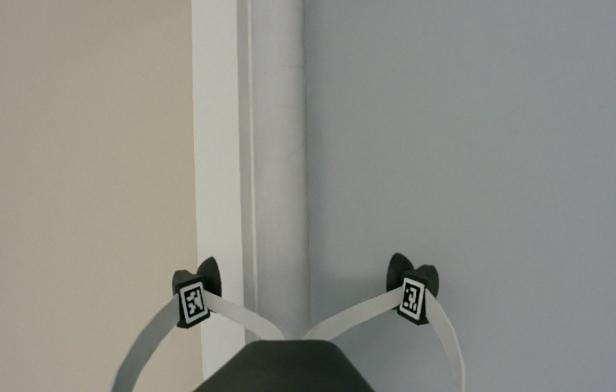

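Request:
move(r2={"base":{"strafe_m":0.015},"joints":{"arm_m":0.372},"pace":"slow","contact_limits":{"arm_m":0}}, blocking=false, cameras=[])

Request:
wait(seconds=5, cameras=[])

Request:
wait(seconds=1, cameras=["r2_wrist_camera"])

Scene clock: 184.03 s.
move: r2 moving
r1: as last shown
r1.base_tilt: forward=-1.6 right=+1.2
r1.lidar_m: 1.05 0.76 0.75 0.78 0.78 0.77 0.83 1.20 2.03 2.15 3.06 2.56
r1.motor_effort: lift_m=+24(24) arm_m=+4(4) wheel_0=-3(3) wheel_1=-2(2) wheel_2=-1(1)
r1.servo_current: wrist_yaw_rad=46(52) wrist_pitch_rad=39(46) wrist_roll_rad=52(65) gripper_m=39(46)
r1.wrist_depth_mm: - - 1008 - - - - / - - 1008 - - - - / - - 1025 - - - - / - - 1025 - - - - / - - 1008 - - - - / - - 190 - 188 - - / - 140 189 137 1808 1756 1983
r2.base_odometry: x=-3.585 y=-1.055 heading=-2.354
r2.turned_by_wheels: +0.000
r2.turned_by_imu: +0.000
r2.base_tilt: forward=-0.7 right=+0.0
r2.lidar_m: 0.79 1.13 2.26 2.35 3.29 1.53 3.54 2.55 2.46 1.14 0.80 0.76
r2.base_status: strafe_m moving
r2.joint_positions: lift_m=+0.830 arm_m=+0.347 wrist_yaw_rad=+0.002 wrist_pitch_rad=+0.001 wrist_roll_rad=+0.000 gripper_m=+0.100
r2.joint_status: arm_m moving
r2.measured_speeds: translate_m=+0.000 strafe_m=+0.026 rotate_rad=+0.000 lift_m=+0.000 arm_m=+0.049 wrist_yaw_rad=+0.000 wrist_pitch_rad=+0.000 wrist_roll_rad=+0.000
r2.motor_effort: lift_m=+20(20) arm_m=+7(9) wheel_0=-3(10) wheel_1=+4(9) wheel_2=-1(6)
r2.servo_current: wrist_yaw_rad=46(52) wrist_pitch_rad=39(39) wrist_roll_rad=65(65) gripper_m=59(59)
r2.contact_limits: arm_m 0
r2.hand_pose: x=+0.8070 y=-0.0867 z=+1.0077 quat_wxyz=(+1.000, +0.000, +0.001, +0.001) (m; r2's base frame)
r2.wrist_depth_mm: - 404 312 200 244 214 196 / - 407 314 202 245 216 198 / - 410 317 202 247 217 200 / - 413 320 202 249 218 201 / - 421 315 203 246 220 203 / - 427 196 200 196 218 203 / - 404 362 - 249 214 204
pictures: none
No camera images: "cameras" was empty.

Scene clock: 184.57 s.
earlier move: r2 contact_stop
r1.base_odometry: x=+0.000 y=+0.000 heading=+2.900
r1.turned_by_wheels: +0.000
r1.turned_by_imu: +0.000
r1.base_tilt: forward=-1.6 right=+1.3
r1.lidar_m: 1.05 0.76 0.75 0.82 0.81 0.75 0.83 1.20 2.03 2.15 3.06 2.55
r1.base_status: not commanded
r1.joint_positions: lift_m=+0.645 arm_m=+0.000 wrist_yaw_rad=+0.003 wrist_pitch_rad=+0.002 wrist_roll_rad=+0.000 gripper_m=+0.056
r1.joint_status: not commanded
r1.measured_speeds: all 0
r1.motor_effort: lift_m=+24(24) arm_m=+4(4) wheel_0=-2(3) wheel_1=-2(2) wheel_2=-1(1)
r1.servo_current: wrist_yaw_rad=52(59) wrist_pitch_rad=46(46) wrist_roll_rad=39(72) gripper_m=46(46)
r1.hand_pose: x=+0.4595 y=-0.0867 z=+0.8221 quat_wxyz=(+1.000, +0.000, +0.001, +0.001) (m; r1's base frame)
r1.wrist_depth_mm: - - 1025 - - - - / - - 1025 - - - - / - - 1042 - - - - / - - 1008 - - - - / - - 1025 - - - - / - - 190 - 187 - - / - 140 189 137 1921 1708 1921
r2.base_odometry: x=-3.584 y=-1.057 heading=-2.354
r2.turned_by_wheels: +0.000
r2.turned_by_imu: +0.000
r2.base_tilt: forward=-0.7 right=+0.0
r2.lidar_m: 0.78 1.14 2.26 2.37 3.25 1.54 3.55 2.55 2.48 1.11 0.82 0.77
r2.base_status: done
r2.joint_positions: lift_m=+0.830 arm_m=+0.357 wrist_yaw_rad=-0.005 wrist_pitch_rad=+0.001 wrist_roll_rad=+0.000 gripper_m=+0.100
r2.joint_status: arm_m contact_stop (moved +0.022 of +0.037)
r2.measured_speeds: all 0
r2.on_its_own: arm_m is slack since a contact_stop (your +0.372 is given up)
r2.motor_effort: lift_m=+20(20) arm_m=+0(16) wheel_0=-1(10) wheel_1=+6(9) wheel_2=-3(6)
r2.servo_current: wrist_yaw_rad=46(52) wrist_pitch_rad=39(46) wrist_roll_rad=46(65) gripper_m=46(59)
r2.contact_limits: arm_m 0
r2.hand_pose: x=+0.8161 y=-0.0889 z=+1.0077 quat_wxyz=(+1.000, +0.000, +0.001, -0.002) (m; r2's base frame)
r2.wrist_depth_mm: 449 377 297 187 236 208 191 / 449 382 298 188 237 209 193 / 459 384 301 189 239 211 194 / 466 392 301 191 241 211 196 / 466 394 304 193 242 214 197 / 473 402 199 191 198 208 198 / - 402 320 - 236 216 198
wait: 0.53 of 5 s (r2 has come to rest)
pictures: none
No camera images: "cameras" was empty.

not run: a stop that you did not command came earlier in this reply.

Request:
move(r2={"joints":{"arm_m":0.353,"gripper_m":-0.03},"pace":"slow"}, blocking=false, cameras=[])

Request:
wait(seconds=5, cameras=[])

Request:
wait(seconds=1, cameras=["r2_wrist_camera","r2_head_camera"])

Scene clock: 189.03 s.
move: r2 moving
r1: as last shown
r1.base_tilt: forward=-1.6 right=+1.2
r1.lidar_m: 1.02 0.77 0.75 0.82 0.80 0.77 0.81 1.20 2.03 2.14 3.08 2.54
r1.motor_effort: lift_m=+24(24) arm_m=+4(4) wheel_0=-3(3) wheel_1=-2(2) wheel_2=-1(1)
r1.servo_current: wrist_yaw_rad=72(72) wrist_pitch_rad=39(52) wrist_roll_rad=52(52) gripper_m=46(46)
r1.wrist_depth_mm: - - 1008 - - - - / - - 1008 - - - - / - - 1025 - - - - / - - 1025 - - - - / - - 1008 - - - - / - - 190 - 187 - - / - 141 189 137 1921 1756 1921
r2.base_odometry: x=-3.584 y=-1.057 heading=-2.354
r2.turned_by_wheels: +0.000
r2.turned_by_imu: +0.000
r2.base_tilt: forward=-0.7 right=+0.1
r2.lidar_m: 0.76 1.13 2.27 2.38 3.29 1.55 3.55 2.57 2.48 1.10 0.81 0.76
r2.base_status: not commanded
r2.joint_positions: lift_m=+0.830 arm_m=+0.353 wrist_yaw_rad=-0.005 wrist_pitch_rad=+0.001 wrist_roll_rad=+0.000 gripper_m=+0.092
r2.joint_status: arm_m moving; gripper_m moving
r2.measured_speeds: all 0
r2.motor_effort: lift_m=+20(20) arm_m=-6(7) wheel_0=-1(1) wheel_1=+6(6) wheel_2=-3(3)
r2.servo_current: wrist_yaw_rad=59(59) wrist_pitch_rad=46(46) wrist_roll_rad=46(59) gripper_m=52(91)
r2.hand_pose: x=+0.8120 y=-0.0889 z=+1.0077 quat_wxyz=(+1.000, +0.000, +0.001, -0.002) (m; r2's base frame)
r2.wrist_depth_mm: 462 387 301 190 239 211 194 / 462 389 303 192 239 212 196 / - 394 306 200 242 213 197 / 469 399 309 197 244 215 199 / 466 402 309 200 244 216 199 / - 407 195 195 195 213 200 / - 427 327 - 238 211 200
pictures: none
No camera images: "cameras" was empty.

Scene clock: 193.03 s.
earlier move: r2 done
r1.base_odometry: x=+0.000 y=+0.000 heading=+2.900
r1.turned_by_wheels: +0.000
r1.turned_by_imu: +0.000
r1.base_tilt: forward=-1.6 right=+1.3
r1.lidar_m: 1.02 0.76 0.74 0.77 0.79 0.75 0.82 1.21 2.03 2.14 3.05 2.54
r1.base_status: not commanded
r1.joint_positions: lift_m=+0.645 arm_m=+0.000 wrist_yaw_rad=+0.003 wrist_pitch_rad=+0.002 wrist_roll_rad=+0.000 gripper_m=+0.056
r1.joint_status: not commanded
r1.measured_speeds: all 0
r1.motor_effort: lift_m=+24(24) arm_m=+4(4) wheel_0=-2(3) wheel_1=-2(3) wheel_2=-1(1)
r1.servo_current: wrist_yaw_rad=46(72) wrist_pitch_rad=39(52) wrist_roll_rad=39(65) gripper_m=39(46)
r1.hand_pose: x=+0.4595 y=-0.0867 z=+0.8221 quat_wxyz=(+1.000, +0.000, +0.001, +0.001) (m; r1's base frame)
r1.wrist_depth_mm: - - 1008 - - - - / - - 991 - - - - / - - 1008 - - - - / - - 1042 - - - - / - - 1008 - - - - / - - 190 - 187 - - / - 141 189 137 1863 1756 1921
r2.base_odometry: x=-3.584 y=-1.057 heading=-2.354
r2.turned_by_wheels: +0.000
r2.turned_by_imu: +0.000
r2.base_tilt: forward=-0.6 right=+0.1
r2.lidar_m: 0.78 1.15 2.27 2.38 3.25 1.54 3.56 2.59 2.47 1.11 0.80 0.77
r2.base_status: not commanded
r2.joint_positions: lift_m=+0.830 arm_m=+0.353 wrist_yaw_rad=+0.002 wrist_pitch_rad=+0.001 wrist_roll_rad=+0.000 gripper_m=-0.028
r2.joint_status: all done
r2.measured_speeds: all 0
r2.motor_effort: lift_m=+20(21) arm_m=-6(7) wheel_0=-2(2) wheel_1=+2(6) wheel_2=+0(3)
r2.servo_current: wrist_yaw_rad=52(59) wrist_pitch_rad=39(46) wrist_roll_rad=59(59) gripper_m=208(286)
r2.hand_pose: x=+0.8126 y=-0.0868 z=+1.0077 quat_wxyz=(+1.000, +0.000, +0.001, +0.001) (m; r2's base frame)
r2.wrist_depth_mm: - 397 304 187 237 209 192 / - 399 307 187 239 211 193 / - 404 310 191 240 211 195 / - 407 310 192 243 213 196 / - 415 317 193 245 215 197 / - 418 183 194 179 208 197 / - 387 353 - 238 220 198
wait: 4.00 of 5 s (r2 has come to rest)
pictures: none
No camera images: "cameras" was empty.

Scene clock: 194.03 s.
r1.base_odometry: x=+0.000 y=+0.000 heading=+2.900
r1.turned_by_wheels: +0.000
r1.turned_by_imu: +0.000
r1.base_tilt: forward=-1.6 right=+1.2
r1.lidar_m: 1.05 0.79 0.75 0.79 0.79 0.77 0.84 1.19 2.04 2.16 3.06 2.52
r1.base_status: not commanded
r1.joint_positions: lift_m=+0.645 arm_m=+0.000 wrist_yaw_rad=+0.003 wrist_pitch_rad=+0.002 wrist_roll_rad=+0.000 gripper_m=+0.056
r1.joint_status: not commanded
r1.measured_speeds: all 0
r1.motor_effort: lift_m=+24(24) arm_m=+4(4) wheel_0=-2(3) wheel_1=-2(3) wheel_2=-1(1)
r1.servo_current: wrist_yaw_rad=59(72) wrist_pitch_rad=46(52) wrist_roll_rad=52(65) gripper_m=46(46)
r1.hand_pose: x=+0.4595 y=-0.0867 z=+0.8221 quat_wxyz=(+1.000, +0.000, +0.001, +0.001) (m; r1's base frame)
r1.wrist_depth_mm: - - 1008 - - - - / - - 1008 - - - - / - - 1008 - - - - / - - 1025 - - - - / - - 1008 - - - - / - - 190 - 187 - - / - 140 189 137 1808 1708 1921
r2.base_odometry: x=-3.584 y=-1.057 heading=-2.354
r2.turned_by_wheels: +0.000
r2.turned_by_imu: +0.000
r2.base_tilt: forward=-0.6 right=+0.1
r2.lidar_m: 0.78 1.13 2.27 2.36 3.28 1.53 3.55 2.58 2.47 1.10 0.82 0.76
r2.base_status: not commanded
r2.joint_positions: lift_m=+0.830 arm_m=+0.353 wrist_yaw_rad=+0.002 wrist_pitch_rad=+0.001 wrist_roll_rad=+0.000 gripper_m=-0.028
r2.joint_status: all done
r2.measured_speeds: all 0
r2.motor_effort: lift_m=+20(21) arm_m=-5(7) wheel_0=-2(2) wheel_1=+2(6) wheel_2=+1(3)
r2.servo_current: wrist_yaw_rad=46(59) wrist_pitch_rad=46(46) wrist_roll_rad=46(59) gripper_m=208(286)
r2.hand_pose: x=+0.8126 y=-0.0868 z=+1.0077 quat_wxyz=(+1.000, +0.000, +0.001, +0.001) (m; r2's base frame)
r2.wrist_depth_mm: - 399 304 187 238 209 192 / - 402 307 188 238 211 193 / - 404 309 190 241 212 195 / - 407 312 191 243 213 196 / - 413 317 193 246 214 196 / - 418 183 195 178 208 198 / - 387 351 - 239 220 198
wait: 1.00 s; at rest by 0.27 s
pictures: r2_head_camera, r2_wrist_camera
Images, in order (width x height): r2_head_camera 420x560, r2_wrist_camera 616x392.

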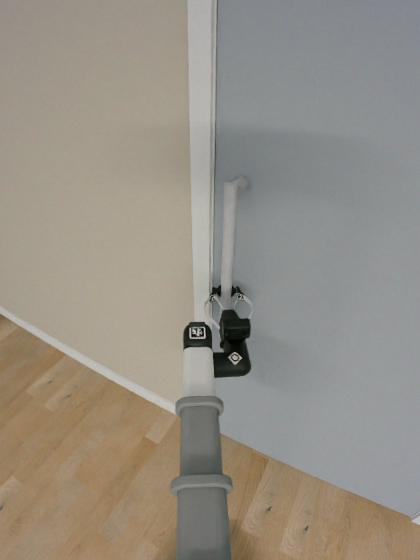

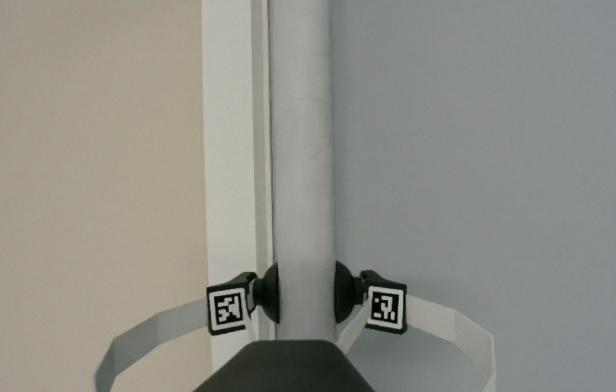

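Request:
move(r2={"joints":{"gripper_m":0.06},"pace":"slow"}, blocking=false, cameras=[])

Request:
wait(seconds=5, cameras=[])

Request:
move(r2={"joints":{"arm_m":0.376},"pace":"slow","contact_limits":{"arm_m":0}}, blocking=false, cameras=[])

Request:
wait(seconds=3, cameras=["r2_wrist_camera","r2_head_camera"])

Scene clock: 206.40 s.
move: r2 moving
r1: as last shown
r1.base_tilt: forward=-1.6 right=+1.3
r1.lidar_m: 1.05 0.77 0.75 0.80 0.76 0.76 0.81 1.19 2.04 2.16 3.08 2.53
r1.motor_effort: lift_m=+24(24) arm_m=+4(4) wheel_0=-2(3) wheel_1=-2(2) wheel_2=-1(1)
r1.servo_current: wrist_yaw_rad=26(59) wrist_pitch_rad=39(52) wrist_roll_rad=46(52) gripper_m=39(46)
r1.wrist_depth_mm: - - 1008 - - - - / - - 1008 - - - - / - - 1025 - - - - / - - 1042 - - - - / - - 1025 - - - - / - - 190 - 187 - - / - 140 189 137 1921 1708 1863
r2.base_odometry: x=-3.584 y=-1.057 heading=-2.354
r2.turned_by_wheels: +0.000
r2.turned_by_imu: +0.000
r2.base_tilt: forward=-0.7 right=+0.1
r2.lidar_m: 0.76 1.15 2.26 2.38 3.28 1.54 3.51 2.55 2.45 1.09 0.82 0.76
r2.base_status: not commanded
r2.joint_positions: lift_m=+0.830 arm_m=+0.353 wrist_yaw_rad=+0.002 wrist_pitch_rad=+0.001 wrist_roll_rad=+0.000 gripper_m=-0.016
r2.joint_status: gripper_m moving
r2.measured_speeds: all 0
r2.motor_effort: lift_m=+20(20) arm_m=-5(6) wheel_0=-2(2) wheel_1=+2(2) wheel_2=+1(1)
r2.servo_current: wrist_yaw_rad=52(59) wrist_pitch_rad=46(46) wrist_roll_rad=52(52) gripper_m=39(189)
r2.hand_pose: x=+0.8126 y=-0.0868 z=+1.0077 quat_wxyz=(+1.000, +0.000, +0.001, +0.001) (m; r2's base frame)
r2.wrist_depth_mm: - 397 304 188 238 210 192 / 477 402 307 189 240 211 193 / - 404 310 190 241 212 195 / - 404 312 191 244 213 196 / - 413 317 193 245 215 198 / - 418 184 193 180 209 198 / - 413 351 - 239 222 199
pictures: none
No camera images: "cameras" was empty.

Scene clock: 209.00 s.
earlier move: r2 done
r1.base_odometry: x=+0.000 y=+0.000 heading=+2.900
r1.turned_by_wheels: +0.000
r1.turned_by_imu: +0.000
r1.base_tilt: forward=-1.6 right=+1.3
r1.lidar_m: 1.05 0.78 0.74 0.79 0.79 0.76 0.83 1.18 2.03 2.15 3.09 2.55
r1.base_status: not commanded
r1.joint_positions: lift_m=+0.645 arm_m=+0.000 wrist_yaw_rad=+0.003 wrist_pitch_rad=+0.002 wrist_roll_rad=+0.000 gripper_m=+0.056
r1.joint_status: not commanded
r1.measured_speeds: all 0
r1.motor_effort: lift_m=+24(24) arm_m=+4(4) wheel_0=-2(3) wheel_1=-2(2) wheel_2=-1(1)
r1.servo_current: wrist_yaw_rad=59(65) wrist_pitch_rad=39(52) wrist_roll_rad=46(65) gripper_m=39(52)
r1.hand_pose: x=+0.4595 y=-0.0867 z=+0.8221 quat_wxyz=(+1.000, +0.000, +0.001, +0.001) (m; r1's base frame)
r1.wrist_depth_mm: - - 1025 - - - - / - - 1025 - - - - / - - 1025 - - - - / - - 1025 - - - - / - - 1008 - - - - / - - 191 - 187 - - / - 140 188 137 1863 1708 1983
r2.base_odometry: x=-3.584 y=-1.057 heading=-2.354
r2.turned_by_wheels: +0.000
r2.turned_by_imu: +0.000
r2.base_tilt: forward=-0.7 right=+0.1
r2.lidar_m: 0.78 1.13 2.28 2.38 3.27 1.53 3.52 2.56 2.46 1.11 0.81 0.76
r2.base_status: not commanded
r2.joint_positions: lift_m=+0.830 arm_m=+0.353 wrist_yaw_rad=+0.002 wrist_pitch_rad=+0.001 wrist_roll_rad=+0.000 gripper_m=+0.060
r2.joint_status: all done
r2.measured_speeds: all 0
r2.motor_effort: lift_m=+20(20) arm_m=-6(6) wheel_0=-2(3) wheel_1=+2(2) wheel_2=+1(1)
r2.servo_current: wrist_yaw_rad=46(59) wrist_pitch_rad=33(46) wrist_roll_rad=33(59) gripper_m=52(189)
r2.hand_pose: x=+0.8125 y=-0.0869 z=+1.0077 quat_wxyz=(+1.000, +0.000, +0.001, +0.001) (m; r2's base frame)
r2.wrist_depth_mm: - 392 303 191 243 211 193 / 473 394 307 190 239 213 195 / 477 399 309 192 242 213 196 / - 404 312 193 245 214 197 / - 407 315 195 240 216 198 / - 415 196 193 193 216 199 / - 418 322 - 242 211 200
wait: 2.60 of 5 s (r2 has come to rest)
pictures: none
No camera images: "cameras" was empty.

Scene clock: 209.50 s.
move: r2 moving
r1: as last shown
r1.lidar_m: 1.06 0.76 0.75 0.80 0.78 0.76 0.82 1.16 2.03 2.17 3.07 2.52
r1.motor_effort: lift_m=+24(24) arm_m=+4(4) wheel_0=-3(3) wheel_1=-2(2) wheel_2=-1(1)
r1.servo_current: wrist_yaw_rad=52(65) wrist_pitch_rad=39(46) wrist_roll_rad=52(59) gripper_m=46(46)
r1.wrist_depth_mm: - - 1008 - - - - / - - 1008 - - - - / - - 1008 - - - - / - - 1025 - - - - / - - 1042 - - - - / - - 190 - 187 - - / - 140 189 137 1863 1708 1983
r2.base_odometry: x=-3.584 y=-1.057 heading=-2.354
r2.turned_by_wheels: +0.000
r2.turned_by_imu: +0.000
r2.base_tilt: forward=-0.7 right=+0.1
r2.lidar_m: 0.79 1.14 2.25 2.38 3.31 1.52 3.53 2.57 2.48 1.14 0.82 0.77
r2.base_status: not commanded
r2.joint_positions: lift_m=+0.830 arm_m=+0.365 wrist_yaw_rad=+0.002 wrist_pitch_rad=+0.001 wrist_roll_rad=+0.000 gripper_m=+0.060
r2.joint_status: arm_m moving
r2.measured_speeds: translate_m=+0.000 strafe_m=+0.000 rotate_rad=+0.000 lift_m=+0.000 arm_m=+0.046 wrist_yaw_rad=+0.000 wrist_pitch_rad=+0.000 wrist_roll_rad=+0.000
r2.motor_effort: lift_m=+20(20) arm_m=+10(10) wheel_0=-2(3) wheel_1=+1(2) wheel_2=+1(1)
r2.servo_current: wrist_yaw_rad=46(59) wrist_pitch_rad=39(46) wrist_roll_rad=46(59) gripper_m=46(59)
r2.contact_limits: arm_m 0
r2.hand_pose: x=+0.8248 y=-0.0869 z=+1.0077 quat_wxyz=(+1.000, +0.000, +0.001, +0.001) (m; r2's base frame)
r2.wrist_depth_mm: 452 379 293 177 229 203 186 / 455 379 293 182 231 203 187 / 462 384 294 182 233 206 189 / 462 384 300 181 238 206 190 / 473 397 301 182 231 208 - / - 399 196 181 193 208 191 / - 402 309 - 233 202 193
pictures: none
No camera images: "cameras" was empty.

Scene clock: 210.00 s.
earlier move: r2 contact_stop
r1.base_odometry: x=+0.000 y=+0.000 heading=+2.900
r1.turned_by_wheels: +0.000
r1.turned_by_imu: +0.000
r1.base_tilt: forward=-1.6 right=+1.3
r1.lidar_m: 1.04 0.77 0.74 0.79 0.79 0.77 0.81 1.20 2.03 2.15 3.08 2.54
r1.base_status: not commanded
r1.joint_positions: lift_m=+0.645 arm_m=+0.000 wrist_yaw_rad=+0.003 wrist_pitch_rad=+0.002 wrist_roll_rad=+0.000 gripper_m=+0.056
r1.joint_status: not commanded
r1.measured_speeds: all 0
r1.motor_effort: lift_m=+24(24) arm_m=+4(4) wheel_0=-2(3) wheel_1=-2(2) wheel_2=-1(1)
r1.servo_current: wrist_yaw_rad=72(72) wrist_pitch_rad=46(52) wrist_roll_rad=46(59) gripper_m=46(46)
r1.hand_pose: x=+0.4595 y=-0.0867 z=+0.8221 quat_wxyz=(+1.000, +0.000, +0.001, +0.001) (m; r1's base frame)
r1.wrist_depth_mm: - - 1008 - - - - / - - 1025 - - - - / - - 1025 - - - - / - - 1025 - - - - / - - 1025 - - - - / - - 190 - 187 - - / - 140 189 137 1921 1756 1983
r2.base_odometry: x=-3.583 y=-1.057 heading=-2.354
r2.turned_by_wheels: +0.000
r2.turned_by_imu: +0.000
r2.base_tilt: forward=-0.7 right=+0.1
r2.lidar_m: 0.79 1.12 2.27 2.39 3.28 1.55 3.50 2.54 2.47 1.12 0.81 0.77
r2.base_status: not commanded
r2.joint_positions: lift_m=+0.830 arm_m=+0.371 wrist_yaw_rad=-0.005 wrist_pitch_rad=+0.001 wrist_roll_rad=+0.000 gripper_m=+0.060
r2.joint_status: arm_m contact_stop (moved +0.018 of +0.023)
r2.measured_speeds: all 0
r2.on_its_own: arm_m is slack since a contact_stop (your +0.376 is given up)
r2.motor_effort: lift_m=+20(20) arm_m=+0(14) wheel_0=+0(3) wheel_1=+2(2) wheel_2=-3(3)
r2.servo_current: wrist_yaw_rad=52(59) wrist_pitch_rad=39(46) wrist_roll_rad=52(59) gripper_m=52(59)
r2.contact_limits: arm_m 0
r2.hand_pose: x=+0.8296 y=-0.0888 z=+1.0077 quat_wxyz=(+1.000, +0.000, +0.001, -0.002) (m; r2's base frame)
r2.wrist_depth_mm: 449 362 282 175 224 198 - / 449 364 283 186 228 200 183 / 452 368 285 184 227 202 184 / 459 373 289 177 229 202 186 / 452 375 291 178 227 203 187 / 455 379 195 178 195 205 188 / - 364 304 - 229 198 189
wait: 0.50 of 3 s (r2 has come to rest)
pictures: r2_head_camera, r2_wrist_camera
Images, in order (width x height): r2_head_camera 420x560, r2_wrist_camera 616x392.

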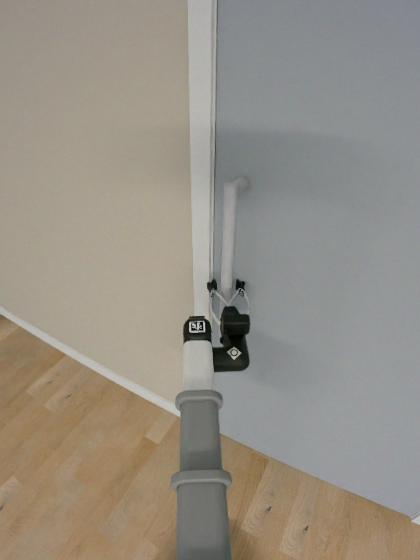

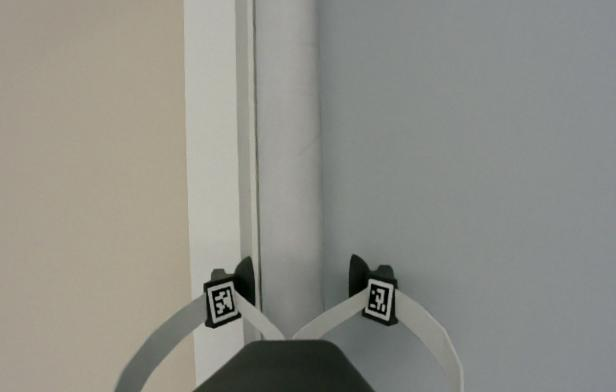

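Request:
move(r2={"joints":{"gripper_m":-0.03}}, blocking=false, cameras=[])

Request:
wait(seconds=3, cameras=["r2_wrist_camera"])

Scene clock: 214.53 s.
move: r2 moving
r1: as last shown
r1.lidar_m: 1.03 0.79 0.74 0.81 0.77 0.77 0.84 1.20 2.02 2.12 3.07 2.52
r1.motor_effort: lift_m=+24(24) arm_m=+3(4) wheel_0=-3(3) wheel_1=-2(2) wheel_2=-1(1)
r1.servo_current: wrist_yaw_rad=33(65) wrist_pitch_rad=39(46) wrist_roll_rad=52(59) gripper_m=46(46)
r1.wrist_depth_mm: - - 1025 - - - - / - - 1042 - - - - / - - 1008 - - - - / - - 1042 - - - - / - - 1025 - - - - / - - 190 - 187 - - / - 140 189 137 1863 1756 1921
r2.base_odometry: x=-3.583 y=-1.057 heading=-2.354
r2.turned_by_wheels: +0.000
r2.turned_by_imu: +0.000
r2.base_tilt: forward=-0.7 right=+0.1
r2.lidar_m: 0.80 1.12 2.27 2.38 3.30 1.54 3.55 2.55 2.46 1.12 0.82 0.75
r2.base_status: not commanded
r2.joint_positions: lift_m=+0.830 arm_m=+0.371 wrist_yaw_rad=-0.003 wrist_pitch_rad=+0.001 wrist_roll_rad=+0.000 gripper_m=+0.041
r2.joint_status: gripper_m moving
r2.measured_speeds: translate_m=+0.000 strafe_m=+0.000 rotate_rad=+0.000 lift_m=+0.000 arm_m=+0.000 wrist_yaw_rad=+0.006 wrist_pitch_rad=+0.000 wrist_roll_rad=+0.000
r2.on_its_own: arm_m is slack since a contact_stop (your +0.376 is given up)
r2.motor_effort: lift_m=+20(20) arm_m=+0(1) wheel_0=+0(0) wheel_1=+2(2) wheel_2=-4(4)
r2.servo_current: wrist_yaw_rad=52(65) wrist_pitch_rad=33(46) wrist_roll_rad=59(59) gripper_m=124(124)
r2.contact_limits: arm_m 0
r2.hand_pose: x=+0.8297 y=-0.0883 z=+1.0077 quat_wxyz=(+1.000, +0.000, +0.001, -0.002) (m; r2's base frame)
r2.wrist_depth_mm: 455 366 282 171 223 200 - / 455 368 286 177 225 198 182 / 449 370 287 176 228 200 184 / 452 375 290 177 229 201 185 / 459 382 294 175 229 203 186 / 466 389 199 176 193 203 186 / - 389 298 - 228 197 187
pictures: none
No camera images: "cameras" was empty.

Scene clock: 215.63 s.
earlier move: r2 done
r1.base_odometry: x=+0.000 y=+0.000 heading=+2.900
r1.turned_by_wheels: +0.000
r1.turned_by_imu: +0.000
r1.base_tilt: forward=-1.6 right=+1.3
r1.lidar_m: 1.05 0.78 0.74 0.80 0.80 0.77 0.84 1.20 2.02 2.15 3.09 2.53
r1.base_status: not commanded
r1.joint_positions: lift_m=+0.645 arm_m=+0.000 wrist_yaw_rad=+0.003 wrist_pitch_rad=+0.002 wrist_roll_rad=+0.000 gripper_m=+0.056
r1.joint_status: not commanded
r1.measured_speeds: all 0
r1.motor_effort: lift_m=+24(24) arm_m=+4(4) wheel_0=-2(3) wheel_1=-2(2) wheel_2=-1(1)
r1.servo_current: wrist_yaw_rad=52(72) wrist_pitch_rad=39(46) wrist_roll_rad=59(65) gripper_m=39(46)
r1.hand_pose: x=+0.4595 y=-0.0867 z=+0.8221 quat_wxyz=(+1.000, +0.000, +0.001, +0.001) (m; r1's base frame)
r1.wrist_depth_mm: - - 1025 - - - - / - - 1008 - - - - / - - 1008 - - - - / - - 1025 - - - - / - - 1042 - - - - / - - 190 - 187 - - / - 140 189 137 1863 1708 1921
r2.base_odometry: x=-3.584 y=-1.057 heading=-2.354
r2.turned_by_wheels: +0.000
r2.turned_by_imu: +0.000
r2.base_tilt: forward=-0.6 right=+0.1
r2.lidar_m: 0.80 1.17 2.27 2.38 3.28 1.55 3.53 2.54 2.46 1.11 0.82 0.75
r2.base_status: not commanded
r2.joint_positions: lift_m=+0.830 arm_m=+0.377 wrist_yaw_rad=+0.002 wrist_pitch_rad=+0.001 wrist_roll_rad=+0.000 gripper_m=-0.028
r2.joint_status: all done
r2.measured_speeds: all 0
r2.on_its_own: arm_m is slack since a contact_stop; arm_m moved +0.006 to your old target +0.376
r2.motor_effort: lift_m=+20(21) arm_m=+0(1) wheel_0=-3(3) wheel_1=+1(2) wheel_2=+2(4)
r2.servo_current: wrist_yaw_rad=46(65) wrist_pitch_rad=39(46) wrist_roll_rad=52(59) gripper_m=137(260)
r2.contact_limits: arm_m 0
r2.hand_pose: x=+0.8361 y=-0.0869 z=+1.0077 quat_wxyz=(+1.000, +0.000, +0.001, +0.001) (m; r2's base frame)
r2.wrist_depth_mm: 459 362 277 162 216 191 175 / 459 366 278 164 219 192 176 / 445 368 282 165 220 193 178 / 449 373 285 166 221 199 179 / 459 375 286 167 224 196 180 / 466 384 185 167 179 194 180 / - 389 300 - 221 187 182
wait: 1.10 of 3 s (r2 has come to rest)
pictures: r2_wrist_camera
Images, in order (width x height): r2_wrist_camera 616x392.

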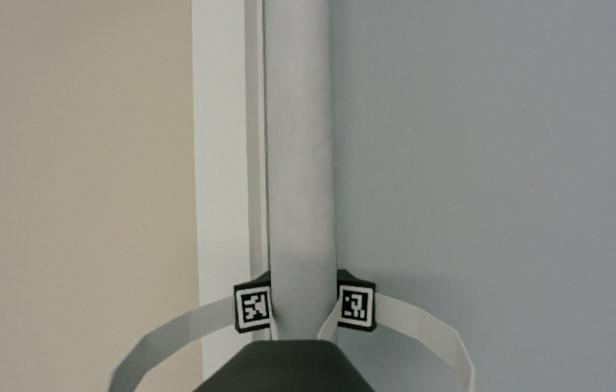

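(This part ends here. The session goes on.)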